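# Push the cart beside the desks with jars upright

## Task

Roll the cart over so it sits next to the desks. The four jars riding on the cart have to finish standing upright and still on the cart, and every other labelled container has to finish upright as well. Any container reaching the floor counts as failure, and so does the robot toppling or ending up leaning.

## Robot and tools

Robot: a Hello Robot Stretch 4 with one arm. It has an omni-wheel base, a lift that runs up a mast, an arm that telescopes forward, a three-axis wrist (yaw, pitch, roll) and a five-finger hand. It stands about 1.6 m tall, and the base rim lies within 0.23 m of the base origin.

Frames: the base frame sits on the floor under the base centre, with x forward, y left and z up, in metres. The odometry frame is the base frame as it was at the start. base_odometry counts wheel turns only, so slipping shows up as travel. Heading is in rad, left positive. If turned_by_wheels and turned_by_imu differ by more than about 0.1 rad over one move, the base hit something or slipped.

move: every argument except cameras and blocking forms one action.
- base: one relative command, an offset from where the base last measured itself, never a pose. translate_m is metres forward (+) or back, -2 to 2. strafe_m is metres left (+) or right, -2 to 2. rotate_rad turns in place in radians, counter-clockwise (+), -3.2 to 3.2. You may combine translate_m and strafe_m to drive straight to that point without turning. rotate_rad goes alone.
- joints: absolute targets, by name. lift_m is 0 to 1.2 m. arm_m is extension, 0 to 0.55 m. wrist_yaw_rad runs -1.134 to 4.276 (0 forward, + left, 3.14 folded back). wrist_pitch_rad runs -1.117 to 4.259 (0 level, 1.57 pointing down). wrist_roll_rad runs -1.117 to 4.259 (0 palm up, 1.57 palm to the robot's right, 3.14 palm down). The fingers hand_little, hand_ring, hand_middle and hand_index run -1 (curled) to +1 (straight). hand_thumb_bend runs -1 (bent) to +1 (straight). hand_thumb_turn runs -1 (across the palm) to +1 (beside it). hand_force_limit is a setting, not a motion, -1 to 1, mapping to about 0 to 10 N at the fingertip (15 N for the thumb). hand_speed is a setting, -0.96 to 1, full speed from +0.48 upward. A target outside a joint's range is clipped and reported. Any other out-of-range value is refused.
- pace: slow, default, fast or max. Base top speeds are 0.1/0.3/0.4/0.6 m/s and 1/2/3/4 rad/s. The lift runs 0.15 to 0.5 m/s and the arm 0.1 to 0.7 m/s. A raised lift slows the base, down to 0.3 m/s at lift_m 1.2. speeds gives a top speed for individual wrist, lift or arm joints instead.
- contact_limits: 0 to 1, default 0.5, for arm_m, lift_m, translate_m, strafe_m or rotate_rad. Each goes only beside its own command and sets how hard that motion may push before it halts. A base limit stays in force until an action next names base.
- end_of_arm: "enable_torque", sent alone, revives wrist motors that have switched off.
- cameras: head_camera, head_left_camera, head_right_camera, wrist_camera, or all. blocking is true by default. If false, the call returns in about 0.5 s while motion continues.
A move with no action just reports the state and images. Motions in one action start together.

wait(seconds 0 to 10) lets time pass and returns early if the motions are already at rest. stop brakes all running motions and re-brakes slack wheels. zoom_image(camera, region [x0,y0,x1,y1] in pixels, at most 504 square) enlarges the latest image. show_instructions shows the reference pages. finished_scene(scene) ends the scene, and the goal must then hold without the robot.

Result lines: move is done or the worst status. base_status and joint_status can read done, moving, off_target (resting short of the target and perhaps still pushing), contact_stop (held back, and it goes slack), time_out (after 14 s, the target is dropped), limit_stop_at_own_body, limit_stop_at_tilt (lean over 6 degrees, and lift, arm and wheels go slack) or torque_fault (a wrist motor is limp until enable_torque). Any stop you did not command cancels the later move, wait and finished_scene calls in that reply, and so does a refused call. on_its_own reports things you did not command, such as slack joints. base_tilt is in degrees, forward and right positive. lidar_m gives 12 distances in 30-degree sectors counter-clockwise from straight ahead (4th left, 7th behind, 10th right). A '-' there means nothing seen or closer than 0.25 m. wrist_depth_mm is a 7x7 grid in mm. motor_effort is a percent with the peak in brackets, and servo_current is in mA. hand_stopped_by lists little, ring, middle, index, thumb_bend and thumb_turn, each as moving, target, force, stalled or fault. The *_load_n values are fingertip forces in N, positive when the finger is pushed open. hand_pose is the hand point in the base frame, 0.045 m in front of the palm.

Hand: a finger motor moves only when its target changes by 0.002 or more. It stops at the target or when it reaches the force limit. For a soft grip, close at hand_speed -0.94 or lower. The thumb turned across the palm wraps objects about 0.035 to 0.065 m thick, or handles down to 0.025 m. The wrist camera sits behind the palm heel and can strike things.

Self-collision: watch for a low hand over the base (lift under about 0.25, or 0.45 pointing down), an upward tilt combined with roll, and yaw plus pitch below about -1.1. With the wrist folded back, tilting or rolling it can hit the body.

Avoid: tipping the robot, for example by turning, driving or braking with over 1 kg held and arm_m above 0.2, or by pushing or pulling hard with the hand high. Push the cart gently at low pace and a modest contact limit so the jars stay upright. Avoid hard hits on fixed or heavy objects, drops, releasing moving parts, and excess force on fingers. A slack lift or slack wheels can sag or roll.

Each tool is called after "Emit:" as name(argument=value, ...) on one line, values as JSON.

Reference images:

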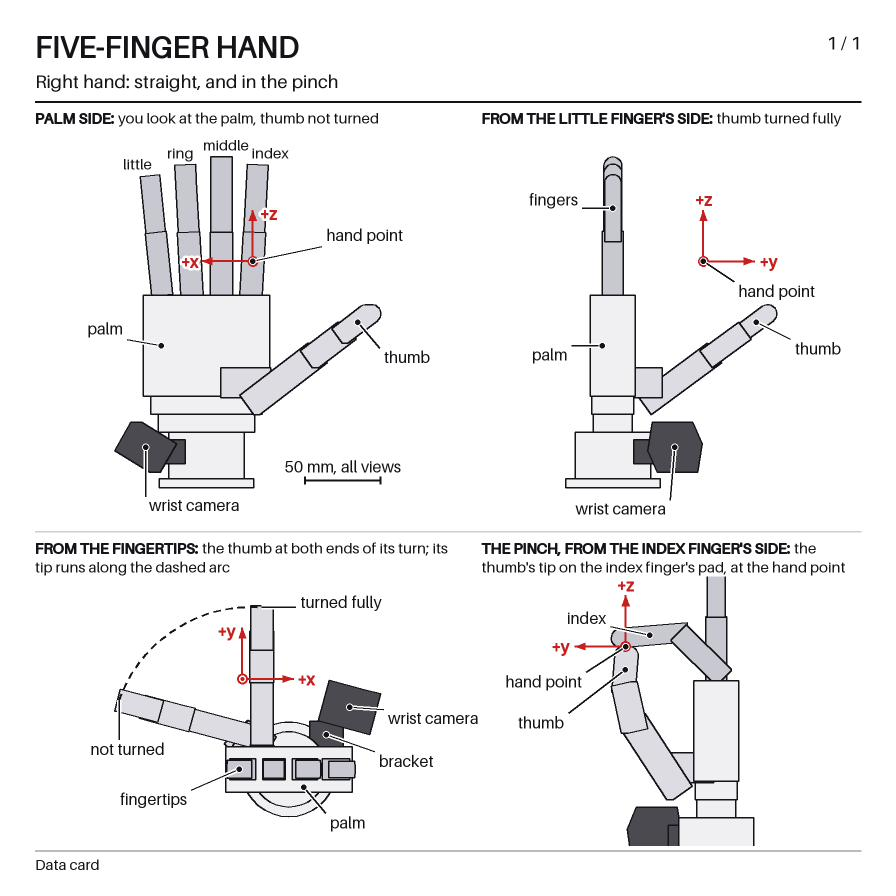

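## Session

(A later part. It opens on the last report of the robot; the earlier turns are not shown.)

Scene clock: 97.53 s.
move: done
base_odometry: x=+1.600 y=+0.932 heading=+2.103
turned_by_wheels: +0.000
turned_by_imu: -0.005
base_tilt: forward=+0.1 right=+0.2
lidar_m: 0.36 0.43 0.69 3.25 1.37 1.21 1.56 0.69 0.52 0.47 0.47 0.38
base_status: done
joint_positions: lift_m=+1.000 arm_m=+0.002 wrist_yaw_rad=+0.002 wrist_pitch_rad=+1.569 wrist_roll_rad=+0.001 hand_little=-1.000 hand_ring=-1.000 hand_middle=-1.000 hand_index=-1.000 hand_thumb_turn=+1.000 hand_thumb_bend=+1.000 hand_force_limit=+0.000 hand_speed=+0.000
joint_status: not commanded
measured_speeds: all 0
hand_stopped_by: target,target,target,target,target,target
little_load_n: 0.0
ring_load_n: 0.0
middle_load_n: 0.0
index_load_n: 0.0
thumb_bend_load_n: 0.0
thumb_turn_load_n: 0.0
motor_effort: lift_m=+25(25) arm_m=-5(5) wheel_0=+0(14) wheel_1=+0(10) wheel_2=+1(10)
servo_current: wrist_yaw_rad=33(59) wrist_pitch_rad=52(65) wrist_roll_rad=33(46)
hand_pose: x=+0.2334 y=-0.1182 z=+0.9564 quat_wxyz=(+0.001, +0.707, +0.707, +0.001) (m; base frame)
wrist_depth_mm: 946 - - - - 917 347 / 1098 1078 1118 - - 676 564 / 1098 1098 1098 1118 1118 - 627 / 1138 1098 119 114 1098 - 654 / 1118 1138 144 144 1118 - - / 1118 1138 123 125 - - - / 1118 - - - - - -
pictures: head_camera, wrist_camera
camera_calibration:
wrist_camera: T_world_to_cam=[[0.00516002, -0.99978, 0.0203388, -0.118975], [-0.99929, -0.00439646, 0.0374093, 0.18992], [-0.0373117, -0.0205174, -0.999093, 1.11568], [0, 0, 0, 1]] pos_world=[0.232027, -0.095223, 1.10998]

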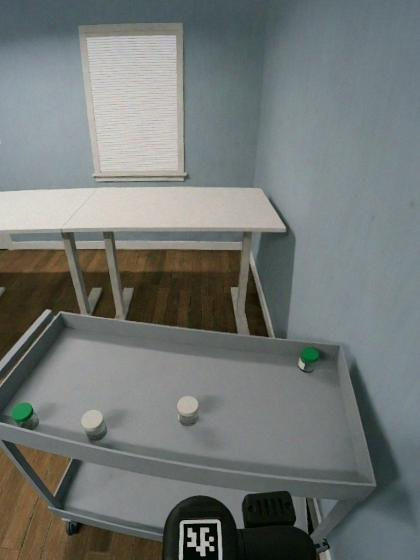

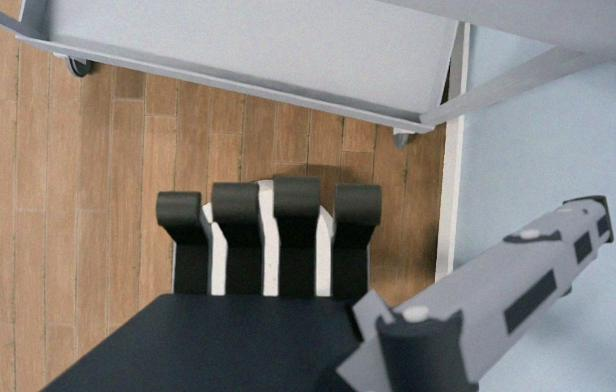

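Emit:
move(base={"translate_m": 0.55}, pace="slow", cameras=["wrist_camera", "head_camera"])

Scene clock: 104.57 s.
move: done
base_odometry: x=+1.321 y=+1.406 heading=+2.103
turned_by_wheels: +0.000
turned_by_imu: -0.004
base_tilt: forward=-0.1 right=+0.2
lidar_m: 0.25 0.25 0.34 3.23 2.13 1.68 1.93 0.71 0.51 0.46 0.25 0.25
base_status: done
joint_positions: lift_m=+1.000 arm_m=+0.002 wrist_yaw_rad=+0.002 wrist_pitch_rad=+1.569 wrist_roll_rad=+0.001 hand_little=-1.000 hand_ring=-1.000 hand_middle=-1.000 hand_index=-1.000 hand_thumb_turn=+1.000 hand_thumb_bend=+1.000 hand_force_limit=+0.000 hand_speed=+0.000
joint_status: not commanded
measured_speeds: all 0
hand_stopped_by: target,target,target,target,target,target
little_load_n: 0.0
ring_load_n: 0.0
middle_load_n: 0.0
index_load_n: 0.0
thumb_bend_load_n: 0.0
thumb_turn_load_n: 0.0
motor_effort: lift_m=+24(26) arm_m=-4(5) wheel_0=+2(11) wheel_1=+2(6) wheel_2=-3(14)
servo_current: wrist_yaw_rad=33(46) wrist_pitch_rad=39(59) wrist_roll_rad=46(46)
hand_pose: x=+0.2333 y=-0.1182 z=+0.9565 quat_wxyz=(+0.001, +0.707, +0.707, +0.001) (m; base frame)
wrist_depth_mm: 324 324 324 325 327 327 329 / 325 327 329 327 327 329 330 / 329 329 332 332 332 330 332 / 1098 1118 118 113 334 336 336 / 1138 1118 144 144 1118 338 - / 1160 1160 123 125 - - - / 1160 - - - - - -
pictures: head_camera, wrist_camera
camera_calibration:
wrist_camera: T_world_to_cam=[[0.00516113, -0.99978, 0.0203388, -0.118975], [-0.99929, -0.00439758, 0.0374093, 0.18992], [-0.0373117, -0.0205174, -0.999093, 1.11568], [0, 0, 0, 1]] pos_world=[0.232027, -0.095223, 1.10998]

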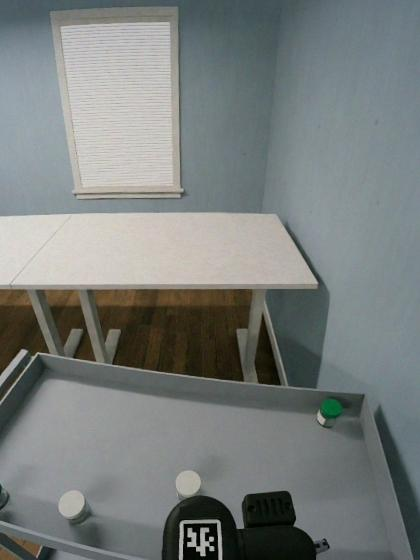

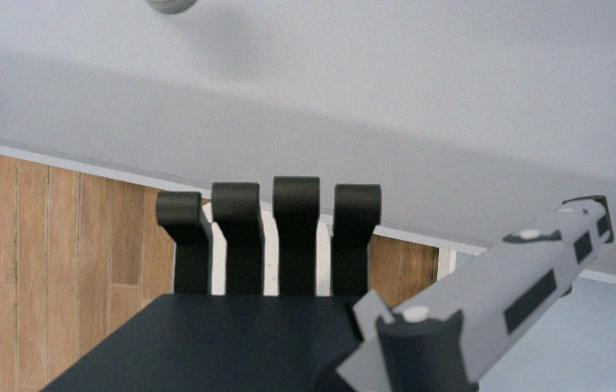

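Emit:
move(base={"translate_m": -0.06})

Emit:
move(base={"strafe_m": -0.16})

Emit:
move(base={"translate_m": 0.1}, pace="slow", cameras=["wrist_camera", "head_camera", "head_right_camera"])

Scene clock: 106.27 s.
move: done
base_odometry: x=+1.352 y=+1.355 heading=+2.103
turned_by_wheels: +0.000
turned_by_imu: +0.000
base_tilt: forward=+0.0 right=+0.3
lidar_m: 0.25 0.28 0.47 3.21 2.10 1.61 1.94 0.72 0.51 0.46 0.32 0.26
base_status: done
joint_positions: lift_m=+1.000 arm_m=+0.002 wrist_yaw_rad=+0.002 wrist_pitch_rad=+1.569 wrist_roll_rad=+0.001 hand_little=-1.000 hand_ring=-1.000 hand_middle=-1.000 hand_index=-1.000 hand_thumb_turn=+1.000 hand_thumb_bend=+1.000 hand_force_limit=+0.000 hand_speed=+0.000
joint_status: not commanded
measured_speeds: all 0
hand_stopped_by: target,target,target,target,target,target
little_load_n: 0.0
ring_load_n: 0.0
middle_load_n: 0.0
index_load_n: 0.0
thumb_bend_load_n: 0.0
thumb_turn_load_n: 0.0
motor_effort: lift_m=+25(25) arm_m=-4(5) wheel_0=-1(8) wheel_1=-1(5) wheel_2=+0(16)
servo_current: wrist_yaw_rad=52(52) wrist_pitch_rad=52(52) wrist_roll_rad=26(46)
hand_pose: x=+0.2333 y=-0.1182 z=+0.9565 quat_wxyz=(+0.001, +0.707, +0.707, +0.001) (m; base frame)
wrist_depth_mm: 324 324 325 327 325 329 327 / 324 325 327 327 329 329 330 / 1098 1118 1098 330 332 332 334 / 1118 1118 119 114 - 627 591 / 1098 1118 144 144 1138 - - / 1138 1138 123 125 - - - / 1160 - - - - - -
pictures: none

Scene clock: 108.03 s.
move: done
base_odometry: x=+1.490 y=+1.436 heading=+2.103
turned_by_wheels: +0.000
turned_by_imu: -0.002
base_tilt: forward=-0.1 right=+0.2
lidar_m: 0.25 0.25 0.40 3.39 2.10 1.70 1.38 0.49 0.34 0.30 0.26 0.25
base_status: done
joint_positions: lift_m=+1.000 arm_m=+0.002 wrist_yaw_rad=+0.002 wrist_pitch_rad=+1.569 wrist_roll_rad=+0.001 hand_little=-1.000 hand_ring=-1.000 hand_middle=-1.000 hand_index=-1.000 hand_thumb_turn=+1.000 hand_thumb_bend=+1.000 hand_force_limit=+0.000 hand_speed=+0.000
joint_status: not commanded
measured_speeds: all 0
hand_stopped_by: target,target,target,target,target,target
little_load_n: 0.0
ring_load_n: 0.0
middle_load_n: 0.0
index_load_n: 0.0
thumb_bend_load_n: 0.0
thumb_turn_load_n: 0.0
motor_effort: lift_m=+25(25) arm_m=-5(5) wheel_0=+0(12) wheel_1=-1(9) wheel_2=+1(8)
servo_current: wrist_yaw_rad=26(52) wrist_pitch_rad=46(59) wrist_roll_rad=39(46)
hand_pose: x=+0.2333 y=-0.1182 z=+0.9565 quat_wxyz=(+0.001, +0.707, +0.707, +0.001) (m; base frame)
wrist_depth_mm: 324 325 325 325 325 327 357 / 325 325 329 329 327 329 370 / 1098 1098 329 332 330 317 389 / 1098 1138 119 114 264 334 407 / 1160 1118 144 144 - 591 - / 1138 1138 123 125 - - - / 1138 - - - - - -
pictures: none

Scene clock: 110.33 s.
move: done
base_odometry: x=+1.439 y=+1.522 heading=+2.103
turned_by_wheels: +0.000
turned_by_imu: -0.001
base_tilt: forward=+0.1 right=+0.2
lidar_m: 0.25 0.25 0.34 3.40 2.22 1.79 1.36 0.48 0.33 0.32 0.26 0.25
base_status: done
joint_positions: lift_m=+1.000 arm_m=+0.002 wrist_yaw_rad=+0.002 wrist_pitch_rad=+1.569 wrist_roll_rad=+0.001 hand_little=-1.000 hand_ring=-1.000 hand_middle=-1.000 hand_index=-1.000 hand_thumb_turn=+1.000 hand_thumb_bend=+1.000 hand_force_limit=+0.000 hand_speed=+0.000
joint_status: not commanded
measured_speeds: all 0
hand_stopped_by: target,target,target,target,target,target
little_load_n: 0.0
ring_load_n: 0.0
middle_load_n: 0.0
index_load_n: 0.0
thumb_bend_load_n: 0.0
thumb_turn_load_n: 0.0
motor_effort: lift_m=+25(25) arm_m=-5(5) wheel_0=+2(7) wheel_1=+2(6) wheel_2=-3(14)
servo_current: wrist_yaw_rad=26(52) wrist_pitch_rad=52(65) wrist_roll_rad=33(46)
hand_pose: x=+0.2333 y=-0.1182 z=+0.9565 quat_wxyz=(+0.001, +0.707, +0.707, +0.001) (m; base frame)
wrist_depth_mm: 324 324 325 325 327 325 285 / 325 327 329 327 329 329 357 / 330 330 329 330 332 330 357 / 1118 1098 119 113 332 325 389 / 1138 1118 144 144 265 314 - / 1118 1138 123 125 - - - / 1138 - - - - - -
pictures: head_camera, head_right_camera, wrist_camera
camera_calibration:
wrist_camera: T_world_to_cam=[[0.00516113, -0.99978, 0.0203388, -0.118975], [-0.99929, -0.00439758, 0.0374093, 0.18992], [-0.0373117, -0.0205174, -0.999093, 1.11568], [0, 0, 0, 1]] pos_world=[0.232027, -0.095223, 1.10998]

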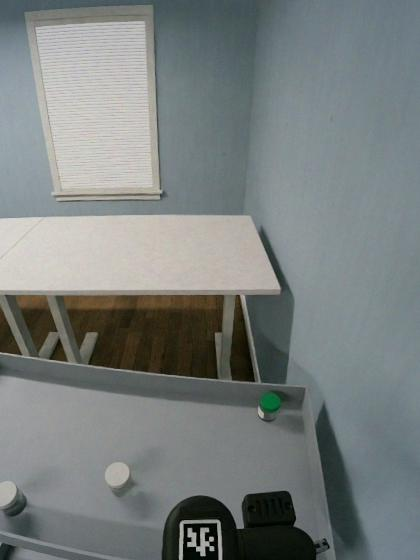

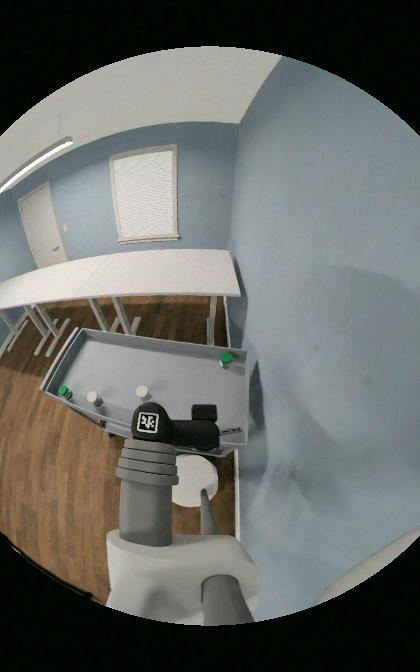

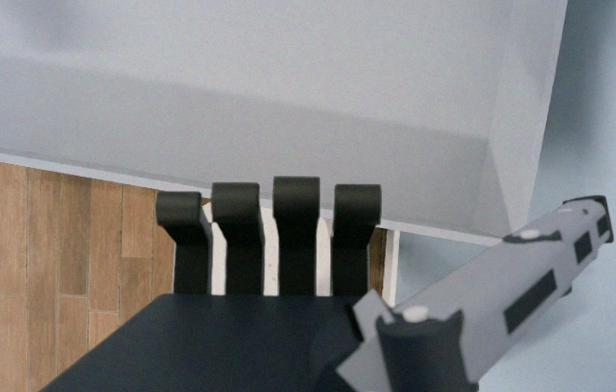

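Emit:
move(base={"translate_m": 0.12}, pace="slow", cameras=["wrist_camera", "head_camera", "head_right_camera"])

Scene clock: 112.90 s.
move: done
base_odometry: x=+1.378 y=+1.625 heading=+2.103
turned_by_wheels: +0.000
turned_by_imu: -0.001
base_tilt: forward=+0.1 right=+0.3
lidar_m: 0.25 0.25 0.32 3.38 2.42 1.89 1.38 0.46 0.34 0.32 0.28 0.25
base_status: done
joint_positions: lift_m=+1.000 arm_m=+0.002 wrist_yaw_rad=+0.002 wrist_pitch_rad=+1.569 wrist_roll_rad=+0.001 hand_little=-1.000 hand_ring=-1.000 hand_middle=-1.000 hand_index=-1.000 hand_thumb_turn=+1.000 hand_thumb_bend=+1.000 hand_force_limit=+0.000 hand_speed=+0.000
joint_status: not commanded
measured_speeds: all 0
hand_stopped_by: target,target,target,target,target,target
little_load_n: 0.0
ring_load_n: 0.5
middle_load_n: 0.0
index_load_n: 0.0
thumb_bend_load_n: 0.0
thumb_turn_load_n: 0.0
motor_effort: lift_m=+25(25) arm_m=-5(5) wheel_0=+1(10) wheel_1=+4(6) wheel_2=-2(14)
servo_current: wrist_yaw_rad=26(52) wrist_pitch_rad=33(65) wrist_roll_rad=39(46)
hand_pose: x=+0.2333 y=-0.1182 z=+0.9565 quat_wxyz=(+0.001, +0.707, +0.707, +0.001) (m; base frame)
wrist_depth_mm: 324 327 324 325 325 327 285 / 327 327 329 327 329 329 283 / 329 330 330 332 332 330 355 / 1098 1118 118 113 332 322 355 / 1118 1138 144 144 - 597 - / 1138 1138 123 125 - - - / 1138 - - - - - -
pictures: head_camera, head_right_camera, wrist_camera
camera_calibration:
wrist_camera: T_world_to_cam=[[0.00516113, -0.99978, 0.0203388, -0.118975], [-0.99929, -0.00439758, 0.0374093, 0.18992], [-0.0373117, -0.0205174, -0.999093, 1.11568], [0, 0, 0, 1]] pos_world=[0.232027, -0.095223, 1.10998]

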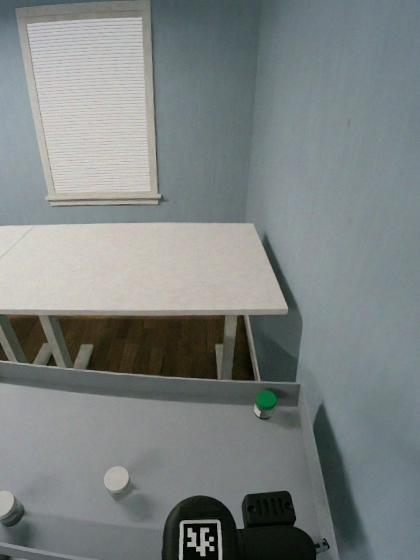

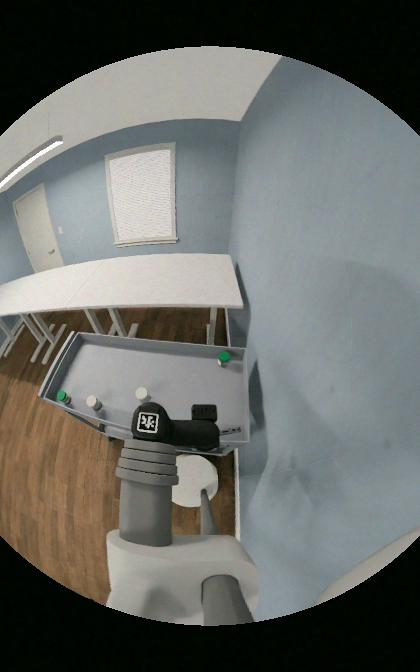

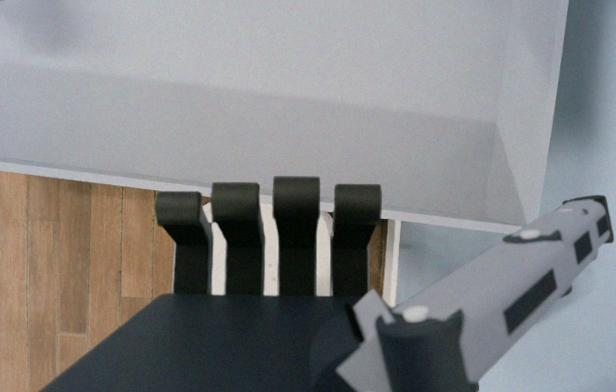

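Emit:
move(base={"translate_m": -0.1})

Emit:
move(base={"strafe_m": 1.24})

Emit:
move(base={"translate_m": 0.605})

Emit:
move(base={"rotate_rad": -1.101}, joints={"wrist_yaw_rad": -0.611}, cameras=["all"])

Scene clock: 117.20 s.
move: done
base_odometry: x=+1.429 y=+1.539 heading=+2.103
turned_by_wheels: +0.000
turned_by_imu: -0.001
base_tilt: forward=+0.0 right=+0.3
lidar_m: 0.28 0.31 0.48 3.39 2.22 1.80 1.35 0.46 0.32 0.32 0.35 0.30
base_status: done
joint_positions: lift_m=+1.000 arm_m=+0.002 wrist_yaw_rad=+0.002 wrist_pitch_rad=+1.569 wrist_roll_rad=+0.001 hand_little=-1.000 hand_ring=-1.000 hand_middle=-1.000 hand_index=-1.000 hand_thumb_turn=+1.000 hand_thumb_bend=+1.000 hand_force_limit=+0.000 hand_speed=+0.000
joint_status: not commanded
measured_speeds: all 0
hand_stopped_by: target,target,target,target,target,target
little_load_n: 0.0
ring_load_n: 0.0
middle_load_n: 0.0
index_load_n: 0.0
thumb_bend_load_n: 0.0
thumb_turn_load_n: 0.0
motor_effort: lift_m=+25(25) arm_m=-4(5) wheel_0=-1(7) wheel_1=-1(6) wheel_2=-1(12)
servo_current: wrist_yaw_rad=39(52) wrist_pitch_rad=52(59) wrist_roll_rad=39(46)
hand_pose: x=+0.2333 y=-0.1182 z=+0.9565 quat_wxyz=(+0.001, +0.707, +0.707, +0.001) (m; base frame)
wrist_depth_mm: 324 324 324 325 327 325 366 / - - - 330 332 314 368 / 1098 1098 1098 1118 946 559 387 / 1098 1118 119 114 - 554 407 / 1098 1098 144 144 - 597 - / 1138 1138 123 125 - - - / 1118 - - - - - -
pictures: none

Scene clock: 122.67 s.
move: done
base_odometry: x=+0.360 y=+0.910 heading=+2.103
turned_by_wheels: +0.000
turned_by_imu: +0.004
base_tilt: forward=+0.0 right=+0.1
lidar_m: 0.98 1.02 1.38 2.16 2.23 1.60 1.55 2.19 1.62 1.20 0.54 0.62
base_status: done
joint_positions: lift_m=+1.000 arm_m=+0.002 wrist_yaw_rad=+0.002 wrist_pitch_rad=+1.569 wrist_roll_rad=+0.001 hand_little=-1.000 hand_ring=-1.000 hand_middle=-1.000 hand_index=-1.000 hand_thumb_turn=+1.000 hand_thumb_bend=+1.000 hand_force_limit=+0.000 hand_speed=+0.000
joint_status: not commanded
measured_speeds: all 0
hand_stopped_by: target,target,target,target,target,target
little_load_n: 0.0
ring_load_n: 0.0
middle_load_n: 0.0
index_load_n: 0.0
thumb_bend_load_n: 0.0
thumb_turn_load_n: 0.0
motor_effort: lift_m=+25(25) arm_m=-4(5) wheel_0=+0(13) wheel_1=-1(11) wheel_2=+0(7)
servo_current: wrist_yaw_rad=33(52) wrist_pitch_rad=52(59) wrist_roll_rad=33(52)
hand_pose: x=+0.2333 y=-0.1182 z=+0.9565 quat_wxyz=(+0.001, +0.707, +0.707, +0.001) (m; base frame)
wrist_depth_mm: 1098 1098 1118 1098 1118 1078 - / 1098 1098 1098 1118 1098 1098 - / 1098 1118 1118 1118 1098 1098 1138 / 1138 1118 119 114 1118 1118 1138 / 1118 1118 144 145 1098 1118 - / 1118 1118 123 125 - - - / 1138 - - - - - -
pictures: none

Scene clock: 126.17 s.
move: done
base_odometry: x=+0.053 y=+1.431 heading=+2.103
turned_by_wheels: +0.000
turned_by_imu: -0.003
base_tilt: forward=-0.1 right=+0.2
lidar_m: 0.37 0.41 0.53 1.56 2.23 2.23 2.17 2.23 0.42 0.42 0.46 0.42
base_status: done
joint_positions: lift_m=+1.000 arm_m=+0.002 wrist_yaw_rad=+0.002 wrist_pitch_rad=+1.569 wrist_roll_rad=+0.001 hand_little=-1.000 hand_ring=-1.000 hand_middle=-1.000 hand_index=-1.000 hand_thumb_turn=+1.000 hand_thumb_bend=+1.000 hand_force_limit=+0.000 hand_speed=+0.000
joint_status: not commanded
measured_speeds: all 0
hand_stopped_by: target,target,target,target,target,target
little_load_n: 0.0
ring_load_n: 0.0
middle_load_n: 0.0
index_load_n: 0.0
thumb_bend_load_n: 0.0
thumb_turn_load_n: 0.0
motor_effort: lift_m=+25(25) arm_m=-4(5) wheel_0=+0(10) wheel_1=+0(6) wheel_2=+0(16)
servo_current: wrist_yaw_rad=39(52) wrist_pitch_rad=39(59) wrist_roll_rad=26(46)
hand_pose: x=+0.2333 y=-0.1182 z=+0.9565 quat_wxyz=(+0.001, +0.707, +0.707, +0.001) (m; base frame)
wrist_depth_mm: 1098 1098 1060 1078 1098 1098 1098 / 1078 1078 1098 1098 1098 1078 1138 / 1118 1078 1098 1098 1118 1118 1138 / 1138 1138 119 114 1118 1118 1118 / 1118 1138 144 145 1138 1118 - / 1118 1118 123 125 - - - / 1138 - - - - - -
pictures: none

Scene clock: 128.10 s.
move: done
base_odometry: x=+0.053 y=+1.431 heading=+1.002
turned_by_wheels: -1.101
turned_by_imu: -1.088
base_tilt: forward=+0.0 right=+0.3
lidar_m: 0.47 0.40 0.35 0.39 0.55 1.40 2.24 2.24 2.12 2.29 0.44 0.40
base_status: done
joint_positions: lift_m=+1.000 arm_m=+0.002 wrist_yaw_rad=-0.609 wrist_pitch_rad=+1.570 wrist_roll_rad=+0.001 hand_little=-1.000 hand_ring=-1.000 hand_middle=-1.000 hand_index=-1.000 hand_thumb_turn=+1.000 hand_thumb_bend=+1.000 hand_force_limit=+0.000 hand_speed=+0.000
joint_status: all done
measured_speeds: all 0
hand_stopped_by: target,target,target,target,target,target
little_load_n: 0.0
ring_load_n: 0.0
middle_load_n: 0.0
index_load_n: 0.0
thumb_bend_load_n: -0.5
thumb_turn_load_n: 0.0
motor_effort: lift_m=+25(25) arm_m=-4(5) wheel_0=+1(11) wheel_1=+2(7) wheel_2=+1(10)
servo_current: wrist_yaw_rad=33(91) wrist_pitch_rad=52(52) wrist_roll_rad=33(46)
hand_pose: x=+0.1545 y=-0.1316 z=+0.9565 quat_wxyz=(+0.001, +0.887, +0.462, +0.000) (m; base frame)
wrist_depth_mm: 1078 1098 - - 1078 1098 1078 / 1098 1118 1138 1078 1118 1118 1098 / 1138 1118 1078 1118 1118 1118 1138 / 1098 1078 119 114 1118 1118 1118 / 1118 1138 144 144 1138 1138 - / 1138 1118 123 125 - - - / 1160 - - - - - -
pictures: head_camera, head_left_camera, head_right_camera, wrist_camera
camera_calibration:
wrist_camera: T_world_to_cam=[[-0.568915, -0.822145, 0.0203347, -0.0198873], [-0.821291, 0.569258, 0.0377561, 0.15872], [-0.0426167, 0.00477926, -0.99908, 1.1166], [0, 0, 0, 1]] pos_world=[0.166627, -0.11204, 1.10998]

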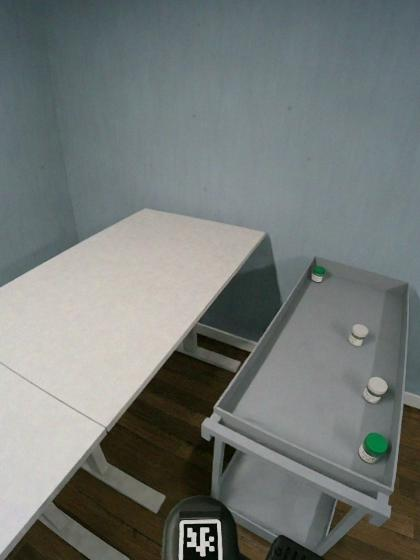

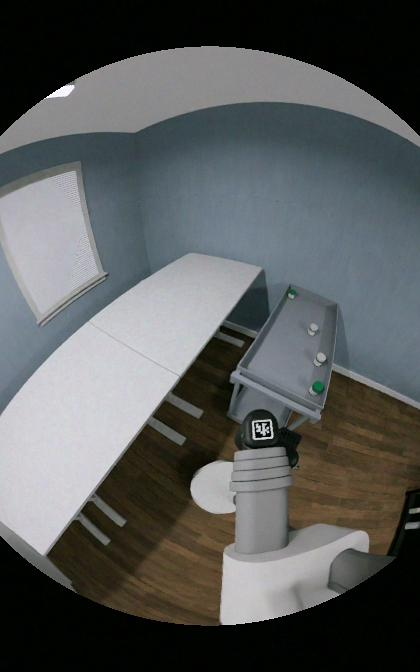

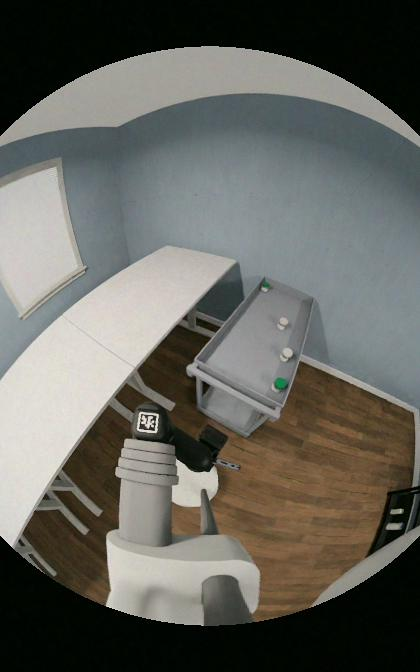

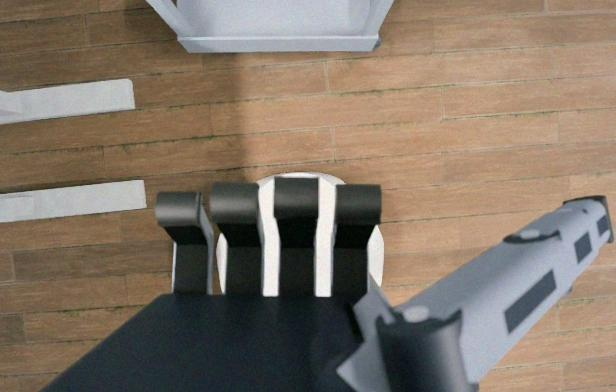

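Emit:
move(base={"translate_m": 0.058, "strafe_m": -0.07}, joints={"arm_m": 0.42}, cameras=["wrist_camera", "head_camera"])

Scene clock: 135.70 s.
move: done
base_odometry: x=+0.144 y=+1.442 heading=+1.002
turned_by_wheels: +0.000
turned_by_imu: -0.002
base_tilt: forward=+0.0 right=+0.3
lidar_m: 0.37 0.46 0.42 0.42 0.61 1.50 2.33 2.19 2.10 2.20 0.35 0.33
base_status: done
joint_positions: lift_m=+1.000 arm_m=+0.420 wrist_yaw_rad=-0.609 wrist_pitch_rad=+1.570 wrist_roll_rad=+0.001 hand_little=-1.000 hand_ring=-1.000 hand_middle=-1.000 hand_index=-1.000 hand_thumb_turn=+1.000 hand_thumb_bend=+1.000 hand_force_limit=+0.000 hand_speed=+0.000
joint_status: all done
measured_speeds: all 0
hand_stopped_by: target,target,target,target,target,target
little_load_n: 0.0
ring_load_n: 0.0
middle_load_n: 0.0
index_load_n: 0.5
thumb_bend_load_n: 0.0
thumb_turn_load_n: 0.0
motor_effort: lift_m=+25(25) arm_m=+5(7) wheel_0=+0(14) wheel_1=-2(5) wheel_2=+0(14)
servo_current: wrist_yaw_rad=39(52) wrist_pitch_rad=46(59) wrist_roll_rad=33(46)
hand_pose: x=+0.5726 y=-0.1315 z=+0.9564 quat_wxyz=(+0.000, +0.887, +0.462, +0.000) (m; base frame)
wrist_depth_mm: 1078 1078 324 324 325 324 327 / 1118 1098 325 329 327 327 329 / 1098 1078 327 330 330 332 334 / 1118 1118 118 113 332 334 332 / 1118 1118 144 144 338 338 - / 1118 1118 123 125 - - - / - - - - - - -
pictures: head_camera, wrist_camera
camera_calibration:
wrist_camera: T_world_to_cam=[[-0.569388, -0.821817, 0.0203638, 0.218255], [-0.820948, 0.56973, 0.0381093, 0.501563], [-0.0429208, 0.00498134, -0.999066, 1.1346], [0, 0, 0, 1]] pos_world=[0.584727, -0.112041, 1.10998]

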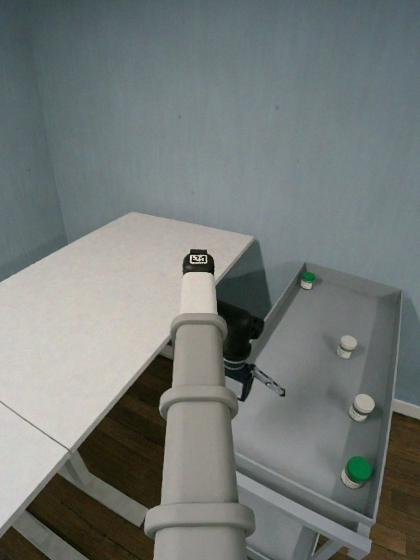

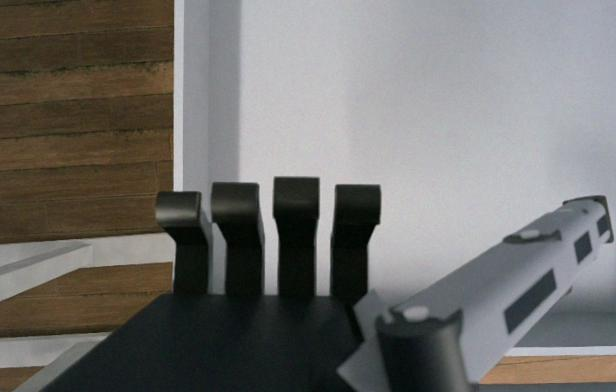

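Emit:
move(base={"translate_m": -0.02, "strafe_m": -0.028})

Emit:
move(joints={"lift_m": 0.835}, pace="slow", contact_limits={"lift_m": 0.1}, cameras=["wrist_camera", "head_camera"])

Scene clock: 137.03 s.
move: done
base_odometry: x=+0.156 y=+1.410 heading=+1.002
turned_by_wheels: +0.000
turned_by_imu: +0.000
base_tilt: forward=+0.1 right=+0.3
lidar_m: 0.36 0.49 0.45 0.47 0.64 1.70 2.32 2.18 2.03 2.17 0.35 0.34
base_status: done
joint_positions: lift_m=+1.000 arm_m=+0.420 wrist_yaw_rad=-0.609 wrist_pitch_rad=+1.570 wrist_roll_rad=+0.001 hand_little=-1.000 hand_ring=-1.000 hand_middle=-1.000 hand_index=-1.000 hand_thumb_turn=+1.000 hand_thumb_bend=+1.000 hand_force_limit=+0.000 hand_speed=+0.000
joint_status: not commanded
measured_speeds: all 0
hand_stopped_by: target,target,target,target,target,target
little_load_n: 0.0
ring_load_n: 0.0
middle_load_n: 0.0
index_load_n: 0.0
thumb_bend_load_n: 0.0
thumb_turn_load_n: 0.0
motor_effort: lift_m=+24(25) arm_m=+5(5) wheel_0=+1(9) wheel_1=+1(8) wheel_2=+0(14)
servo_current: wrist_yaw_rad=26(52) wrist_pitch_rad=46(59) wrist_roll_rad=33(46)
hand_pose: x=+0.5726 y=-0.1315 z=+0.9564 quat_wxyz=(+0.000, +0.887, +0.462, +0.000) (m; base frame)
wrist_depth_mm: 1078 324 322 325 325 327 327 / 1078 327 327 329 329 329 327 / 1118 329 330 330 330 332 330 / 1118 329 119 113 332 334 336 / 1118 306 144 144 334 336 - / 1138 334 123 125 - - - / - - - - - - -
pictures: none

Scene clock: 139.17 s.
move: done
base_odometry: x=+0.156 y=+1.410 heading=+1.002
turned_by_wheels: +0.000
turned_by_imu: -0.001
base_tilt: forward=+0.0 right=+0.4
lidar_m: 0.36 0.48 0.44 0.48 0.64 1.65 2.33 2.14 2.06 2.18 0.34 0.33
base_status: not commanded
joint_positions: lift_m=+0.835 arm_m=+0.420 wrist_yaw_rad=-0.609 wrist_pitch_rad=+1.570 wrist_roll_rad=+0.001 hand_little=-1.000 hand_ring=-1.000 hand_middle=-1.000 hand_index=-1.000 hand_thumb_turn=+1.000 hand_thumb_bend=+1.000 hand_force_limit=+0.000 hand_speed=+0.000
joint_status: all done
measured_speeds: all 0
hand_stopped_by: target,target,target,target,target,target
little_load_n: 0.0
ring_load_n: 0.0
middle_load_n: 0.0
index_load_n: 0.0
thumb_bend_load_n: 0.0
thumb_turn_load_n: -0.5
motor_effort: lift_m=+14(23) arm_m=+5(5) wheel_0=+1(1) wheel_1=+1(1) wheel_2=+0(1)
servo_current: wrist_yaw_rad=20(52) wrist_pitch_rad=39(52) wrist_roll_rad=26(46)
contact_limits: lift_m 0.1
hand_pose: x=+0.5726 y=-0.1315 z=+0.7923 quat_wxyz=(+0.000, +0.887, +0.462, +0.000) (m; base frame)
wrist_depth_mm: 162 163 163 163 164 164 164 / 163 163 164 164 165 166 166 / 165 165 166 167 167 167 167 / 166 166 118 113 168 168 168 / 167 168 144 144 170 169 - / 169 169 123 125 - - - / 169 - - - - - -
pictures: head_camera, wrist_camera
camera_calibration:
wrist_camera: T_world_to_cam=[[-0.569388, -0.821817, 0.0203638, 0.221597], [-0.820948, 0.56973, 0.0381093, 0.507816], [-0.0429208, 0.00498134, -0.999066, 0.970655], [0, 0, 0, 1]] pos_world=[0.584727, -0.112041, 0.945883]

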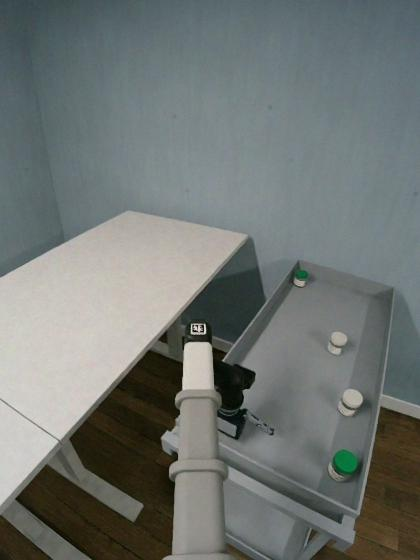

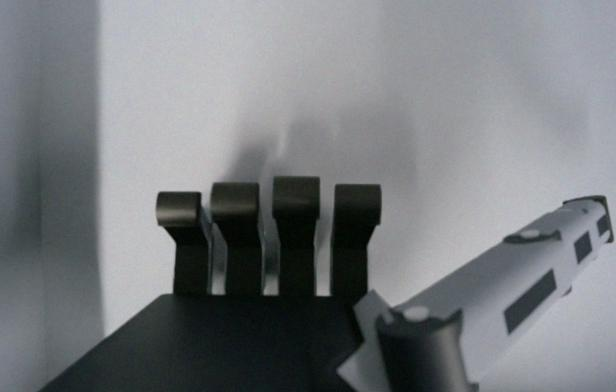

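Emit:
move(base={"translate_m": -0.4, "strafe_m": 0.172}, pace="slow", cameras=["wrist_camera", "head_camera", "head_left_camera"])

Scene clock: 144.90 s.
move: done
base_odometry: x=-0.204 y=+1.166 heading=+1.002
turned_by_wheels: +0.000
turned_by_imu: +0.000
base_tilt: forward=+0.0 right=+0.2
lidar_m: 0.44 0.51 0.46 0.50 0.68 1.74 1.90 2.11 2.01 2.08 1.98 0.43
base_status: done
joint_positions: lift_m=+0.835 arm_m=+0.420 wrist_yaw_rad=-0.607 wrist_pitch_rad=+1.562 wrist_roll_rad=+0.001 hand_little=-1.000 hand_ring=-1.000 hand_middle=-1.000 hand_index=-1.000 hand_thumb_turn=+1.000 hand_thumb_bend=+1.000 hand_force_limit=+0.000 hand_speed=+0.000
joint_status: not commanded
measured_speeds: all 0
hand_stopped_by: target,target,target,target,target,target
little_load_n: 0.0
ring_load_n: 0.0
middle_load_n: 0.0
index_load_n: 0.0
thumb_bend_load_n: 0.0
thumb_turn_load_n: 0.0
motor_effort: lift_m=+14(15) arm_m=-4(5) wheel_0=-3(15) wheel_1=-1(6) wheel_2=+4(16)
servo_current: wrist_yaw_rad=39(59) wrist_pitch_rad=46(78) wrist_roll_rad=33(46)
contact_limits: lift_m 0.1
hand_pose: x=+0.5744 y=-0.1326 z=+0.7928 quat_wxyz=(+0.004, +0.886, +0.463, +0.002) (m; base frame)
wrist_depth_mm: 165 165 166 167 167 167 167 / 166 166 167 167 167 167 - / 166 167 167 168 168 168 169 / 167 168 116 113 169 170 170 / 168 169 144 145 169 170 - / 169 169 123 125 - - - / 170 - - - - - -
pictures: head_camera, head_left_camera, wrist_camera
camera_calibration:
wrist_camera: T_world_to_cam=[[-0.567895, -0.82285, 0.0203557, 0.22082], [-0.822291, 0.568259, 0.0303106, 0.516668], [-0.0365084, 0.000474889, -0.999333, 0.967105], [0, 0, 0, 1]] pos_world=[0.585561, -0.112359, 0.946305]

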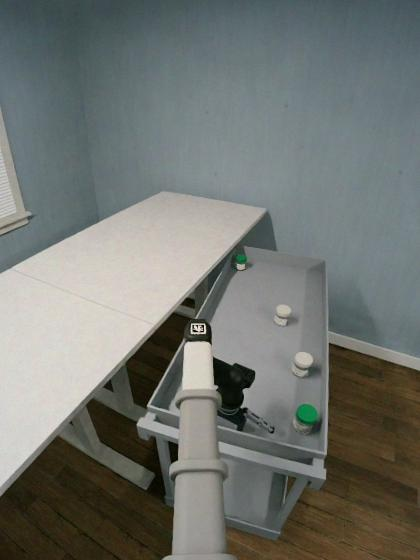

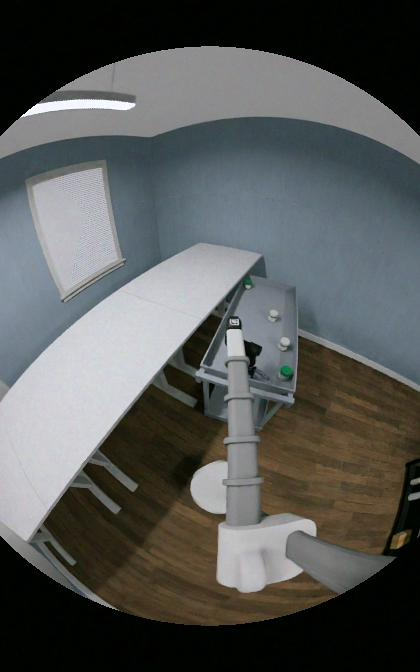

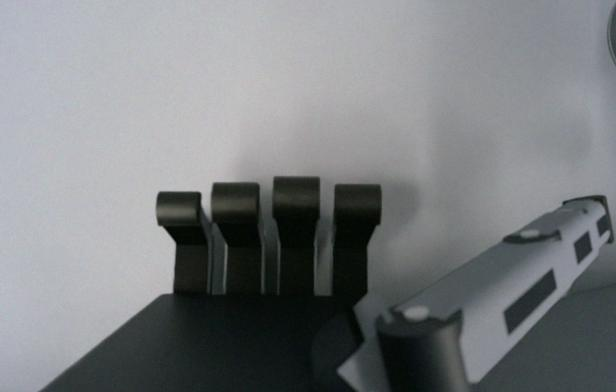

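Emit:
zoom_image(camera="head_camera", region=[100, 180, 360, 520])

Scaled by 1.482 from the camera's 420x560 image, which has a finer 1200x1600 frame.

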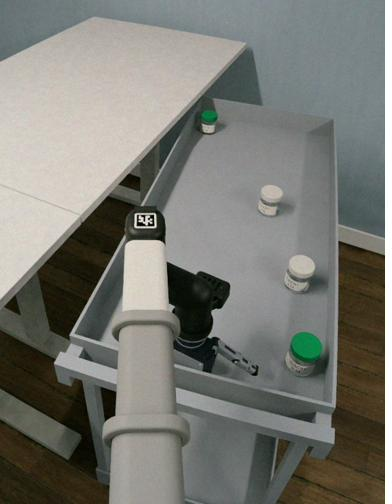

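Emit:
move(base={"translate_m": 0.025, "strafe_m": -0.018})

Emit:
move(joints={"lift_m": 1.0})

Emit:
move(joints={"arm_m": 0.0}, base={"translate_m": -0.297, "strafe_m": -0.517})

Emit:
move(base={"rotate_rad": 1.114}, joints={"wrist_yaw_rad": 0.0}, cameras=["all"])

Scene clock: 147.30 s.
move: done
base_odometry: x=-0.175 y=+1.178 heading=+1.002
turned_by_wheels: +0.000
turned_by_imu: -0.001
base_tilt: forward=+0.0 right=+0.2
lidar_m: 0.39 0.50 0.46 0.49 0.67 1.73 1.90 2.12 2.01 2.08 1.97 0.39
base_status: done
joint_positions: lift_m=+0.835 arm_m=+0.420 wrist_yaw_rad=-0.609 wrist_pitch_rad=+1.569 wrist_roll_rad=+0.001 hand_little=-1.000 hand_ring=-1.000 hand_middle=-1.000 hand_index=-1.000 hand_thumb_turn=+1.000 hand_thumb_bend=+1.000 hand_force_limit=+0.000 hand_speed=+0.000
joint_status: not commanded
measured_speeds: all 0
hand_stopped_by: target,target,target,target,target,target
little_load_n: 0.0
ring_load_n: 0.0
middle_load_n: 0.5
index_load_n: 0.0
thumb_bend_load_n: -0.5
thumb_turn_load_n: 0.0
motor_effort: lift_m=+14(15) arm_m=-5(5) wheel_0=+0(10) wheel_1=-1(3) wheel_2=+1(14)
servo_current: wrist_yaw_rad=33(46) wrist_pitch_rad=39(65) wrist_roll_rad=33(46)
contact_limits: lift_m 0.1
hand_pose: x=+0.5730 y=-0.1317 z=+0.7923 quat_wxyz=(+0.001, +0.887, +0.462, +0.000) (m; base frame)
wrist_depth_mm: 163 162 163 164 164 164 165 / 163 164 164 164 165 166 167 / 165 165 166 167 167 167 167 / 167 166 118 113 168 169 169 / 167 168 144 145 170 169 - / 169 169 123 125 - - - / 171 - - - - - -
pictures: none

Scene clock: 149.07 s.
move: done
base_odometry: x=-0.175 y=+1.178 heading=+1.002
turned_by_wheels: +0.000
turned_by_imu: -0.001
base_tilt: forward=+0.0 right=+0.4
lidar_m: 0.38 0.51 0.47 0.51 0.69 1.72 1.92 2.11 2.01 2.11 1.97 0.38
base_status: not commanded
joint_positions: lift_m=+1.000 arm_m=+0.420 wrist_yaw_rad=-0.609 wrist_pitch_rad=+1.569 wrist_roll_rad=+0.001 hand_little=-1.000 hand_ring=-1.000 hand_middle=-1.000 hand_index=-1.000 hand_thumb_turn=+1.000 hand_thumb_bend=+1.000 hand_force_limit=+0.000 hand_speed=+0.000
joint_status: all done
measured_speeds: all 0
hand_stopped_by: target,target,target,target,target,target
little_load_n: 0.0
ring_load_n: 0.0
middle_load_n: 0.0
index_load_n: 0.0
thumb_bend_load_n: 0.0
thumb_turn_load_n: 0.0
motor_effort: lift_m=+26(32) arm_m=-4(5) wheel_0=+0(0) wheel_1=-1(1) wheel_2=+0(1)
servo_current: wrist_yaw_rad=33(46) wrist_pitch_rad=46(59) wrist_roll_rad=33(52)
hand_pose: x=+0.5730 y=-0.1317 z=+0.9564 quat_wxyz=(+0.001, +0.887, +0.462, +0.000) (m; base frame)
wrist_depth_mm: 324 324 324 324 325 325 - / 325 327 327 327 330 329 - / 327 329 330 329 330 330 267 / 330 330 118 113 332 334 334 / 332 334 144 144 336 336 - / 324 334 123 125 - - - / 296 - - - - - -
pictures: none

Scene clock: 152.53 s.
move: done
base_odometry: x=+0.100 y=+0.649 heading=+1.002
turned_by_wheels: +0.000
turned_by_imu: -0.003
base_tilt: forward=+0.0 right=+0.2
lidar_m: 0.78 0.66 1.07 1.11 1.50 1.83 1.90 1.50 1.42 1.48 2.01 1.88
base_status: done
joint_positions: lift_m=+1.000 arm_m=+0.002 wrist_yaw_rad=-0.609 wrist_pitch_rad=+1.569 wrist_roll_rad=+0.001 hand_little=-1.000 hand_ring=-1.000 hand_middle=-1.000 hand_index=-1.000 hand_thumb_turn=+1.000 hand_thumb_bend=+1.000 hand_force_limit=+0.000 hand_speed=+0.000
joint_status: all done
joint sent to its limit — arm_m, lower limit.
measured_speeds: all 0
hand_stopped_by: target,target,target,target,target,target
little_load_n: 0.5
ring_load_n: 0.0
middle_load_n: 0.0
index_load_n: 0.0
thumb_bend_load_n: 0.0
thumb_turn_load_n: 0.0
motor_effort: lift_m=+25(26) arm_m=-4(6) wheel_0=+0(14) wheel_1=+1(10) wheel_2=+0(13)
servo_current: wrist_yaw_rad=20(52) wrist_pitch_rad=39(59) wrist_roll_rad=33(46)
hand_pose: x=+0.1546 y=-0.1316 z=+0.9564 quat_wxyz=(+0.001, +0.887, +0.462, +0.000) (m; base frame)
wrist_depth_mm: 1008 1098 1118 1098 1078 1138 1118 / 1098 1098 1098 1098 1118 1098 1098 / 1098 1118 1118 1118 1118 1138 1138 / 1118 1118 119 114 1118 1118 1118 / 1118 1118 144 145 1138 1138 - / 1118 1118 123 125 - - - / 1138 - - - - - -
pictures: none

Scene clock: 154.50 s.
move: done
base_odometry: x=+0.100 y=+0.649 heading=+2.116
turned_by_wheels: +1.114
turned_by_imu: +1.100
base_tilt: forward=+0.0 right=+0.3
lidar_m: 1.06 1.14 1.57 1.82 1.94 1.51 1.45 1.52 1.94 1.89 0.73 0.67
base_status: done
joint_positions: lift_m=+1.000 arm_m=+0.002 wrist_yaw_rad=-0.002 wrist_pitch_rad=+1.569 wrist_roll_rad=+0.001 hand_little=-1.000 hand_ring=-1.000 hand_middle=-1.000 hand_index=-1.000 hand_thumb_turn=+1.000 hand_thumb_bend=+1.000 hand_force_limit=+0.000 hand_speed=+0.000
joint_status: all done
measured_speeds: all 0
hand_stopped_by: target,target,target,target,target,target
little_load_n: 0.0
ring_load_n: 0.0
middle_load_n: 0.0
index_load_n: 0.0
thumb_bend_load_n: 0.0
thumb_turn_load_n: 0.0
motor_effort: lift_m=+25(26) arm_m=-5(5) wheel_0=+0(11) wheel_1=-2(6) wheel_2=+0(11)
servo_current: wrist_yaw_rad=39(98) wrist_pitch_rad=59(59) wrist_roll_rad=33(39)
hand_pose: x=+0.2329 y=-0.1184 z=+0.9564 quat_wxyz=(+0.001, +0.708, +0.706, +0.001) (m; base frame)
wrist_depth_mm: 1098 1098 1098 1098 1098 1098 - / 1118 1078 1118 1098 1118 1118 1098 / 1098 1078 1098 1098 1098 1118 1118 / 1118 1098 119 114 1118 1118 1118 / 1138 1138 144 144 1118 1118 - / 1118 1138 123 125 - - - / 1118 - - - - - -
pictures: head_camera, head_left_camera, head_right_camera, wrist_camera
camera_calibration:
wrist_camera: T_world_to_cam=[[0.00156017, -0.999791, 0.0203782, -0.118394], [-0.999298, -0.000795721, 0.0374674, 0.189815], [-0.0374433, -0.0204223, -0.99909, 1.1157], [0, 0, 0, 1]] pos_world=[0.231642, -0.0954331, 1.10998]

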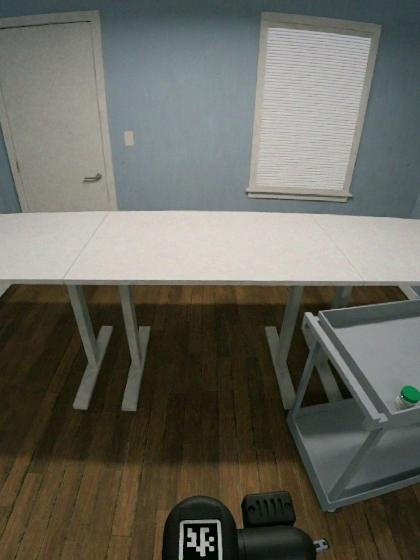

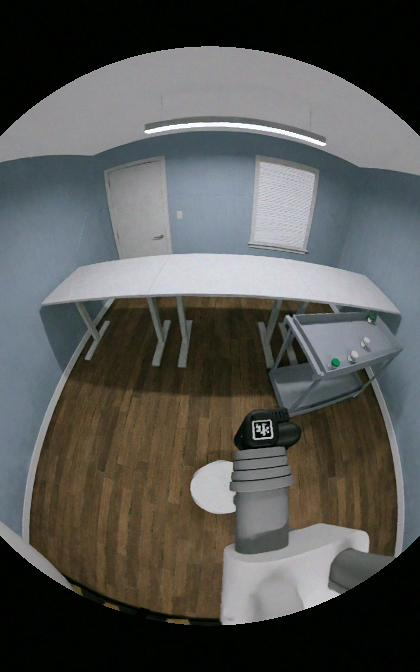

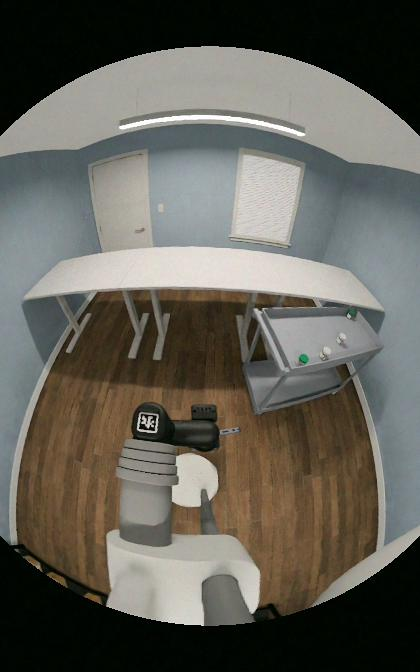

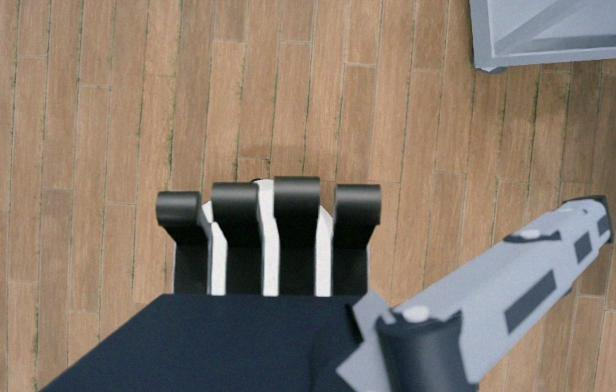

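Emit:
move(base={"strafe_m": -1.34}, cameras=["wrist_camera", "head_camera"])

Scene clock: 161.70 s.
move: done
base_odometry: x=+1.246 y=+1.344 heading=+2.116
turned_by_wheels: +0.000
turned_by_imu: -0.008
base_tilt: forward=-0.1 right=+0.2
lidar_m: 0.60 0.63 0.78 3.13 2.11 1.60 2.12 0.81 0.58 0.56 0.58 0.84
base_status: done
joint_positions: lift_m=+1.000 arm_m=+0.002 wrist_yaw_rad=-0.002 wrist_pitch_rad=+1.569 wrist_roll_rad=+0.001 hand_little=-1.000 hand_ring=-1.000 hand_middle=-1.000 hand_index=-1.000 hand_thumb_turn=+1.000 hand_thumb_bend=+1.000 hand_force_limit=+0.000 hand_speed=+0.000
joint_status: not commanded
measured_speeds: all 0
hand_stopped_by: target,target,target,target,target,target
little_load_n: 0.0
ring_load_n: 0.0
middle_load_n: 0.0
index_load_n: 0.0
thumb_bend_load_n: 0.0
thumb_turn_load_n: 0.0
motor_effort: lift_m=+26(26) arm_m=-5(5) wheel_0=-2(14) wheel_1=+0(10) wheel_2=+0(10)
servo_current: wrist_yaw_rad=20(52) wrist_pitch_rad=39(59) wrist_roll_rad=39(46)
hand_pose: x=+0.2329 y=-0.1184 z=+0.9564 quat_wxyz=(+0.001, +0.708, +0.706, +0.001) (m; base frame)
wrist_depth_mm: 1078 1118 1098 1078 1078 1098 - / 1118 1118 1098 1118 1118 1118 - / 1118 1098 1098 1118 1118 1098 683 / 1098 1098 119 114 1138 1118 - / 1138 1138 144 144 1138 1138 - / 1118 1138 123 125 - - - / 1160 - - - - - -
pictures: head_camera, wrist_camera
camera_calibration:
wrist_camera: T_world_to_cam=[[0.00156017, -0.999791, 0.0203782, -0.118394], [-0.999298, -0.000795721, 0.0374674, 0.189815], [-0.0374433, -0.0204223, -0.99909, 1.1157], [0, 0, 0, 1]] pos_world=[0.231642, -0.0954331, 1.10998]

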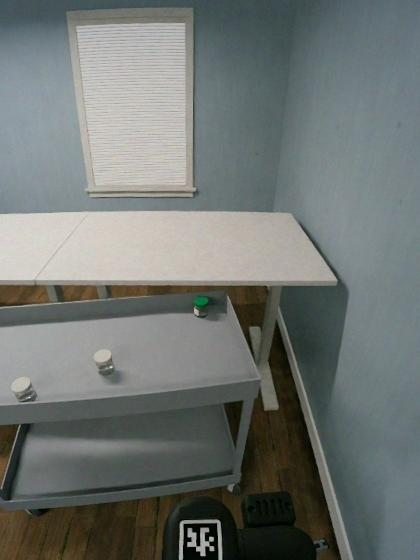

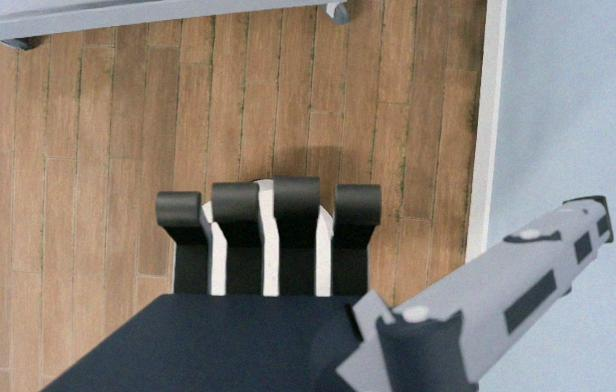

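Emit:
move(base={"translate_m": 0.15, "strafe_m": 0.06}, joints={"arm_m": 0.41}, cameras=["wrist_camera"])

Scene clock: 164.37 s.
move: done
base_odometry: x=+1.117 y=+1.441 heading=+2.116
turned_by_wheels: +0.000
turned_by_imu: -0.001
base_tilt: forward=+0.0 right=+0.3
lidar_m: 0.44 0.47 0.58 3.09 2.31 1.73 2.26 0.90 0.65 0.62 0.66 0.52
base_status: done
joint_positions: lift_m=+1.000 arm_m=+0.410 wrist_yaw_rad=-0.002 wrist_pitch_rad=+1.570 wrist_roll_rad=+0.001 hand_little=-1.000 hand_ring=-1.000 hand_middle=-1.000 hand_index=-1.000 hand_thumb_turn=+1.000 hand_thumb_bend=+1.000 hand_force_limit=+0.000 hand_speed=+0.000
joint_status: all done
measured_speeds: all 0
hand_stopped_by: target,target,target,target,target,target
little_load_n: 0.0
ring_load_n: 0.0
middle_load_n: 0.0
index_load_n: 0.0
thumb_bend_load_n: 0.0
thumb_turn_load_n: 0.0
motor_effort: lift_m=+25(25) arm_m=+4(7) wheel_0=+2(8) wheel_1=-1(8) wheel_2=+1(14)
servo_current: wrist_yaw_rad=33(46) wrist_pitch_rad=46(59) wrist_roll_rad=33(46)
hand_pose: x=+0.6410 y=-0.1184 z=+0.9564 quat_wxyz=(+0.000, +0.708, +0.706, +0.000) (m; base frame)
wrist_depth_mm: 320 324 324 325 324 293 - / 327 325 325 325 329 297 - / 329 329 327 330 329 291 - / 329 330 118 113 332 320 - / 334 332 144 144 336 304 - / 336 334 123 125 - - - / - - - - - - -
pictures: wrist_camera
camera_calibration:
wrist_camera: T_world_to_cam=[[0.00196886, -0.999791, 0.0203616, -0.119271], [-0.999282, -0.00119657, 0.0378714, 0.597231], [-0.0378391, -0.0204216, -0.999075, 1.13112], [0, 0, 0, 1]] pos_world=[0.639838, -0.0954319, 1.10988]

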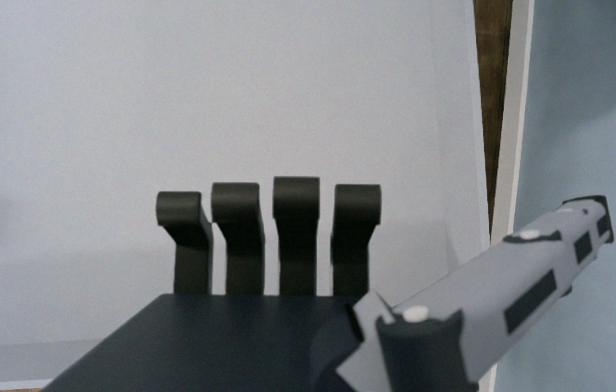

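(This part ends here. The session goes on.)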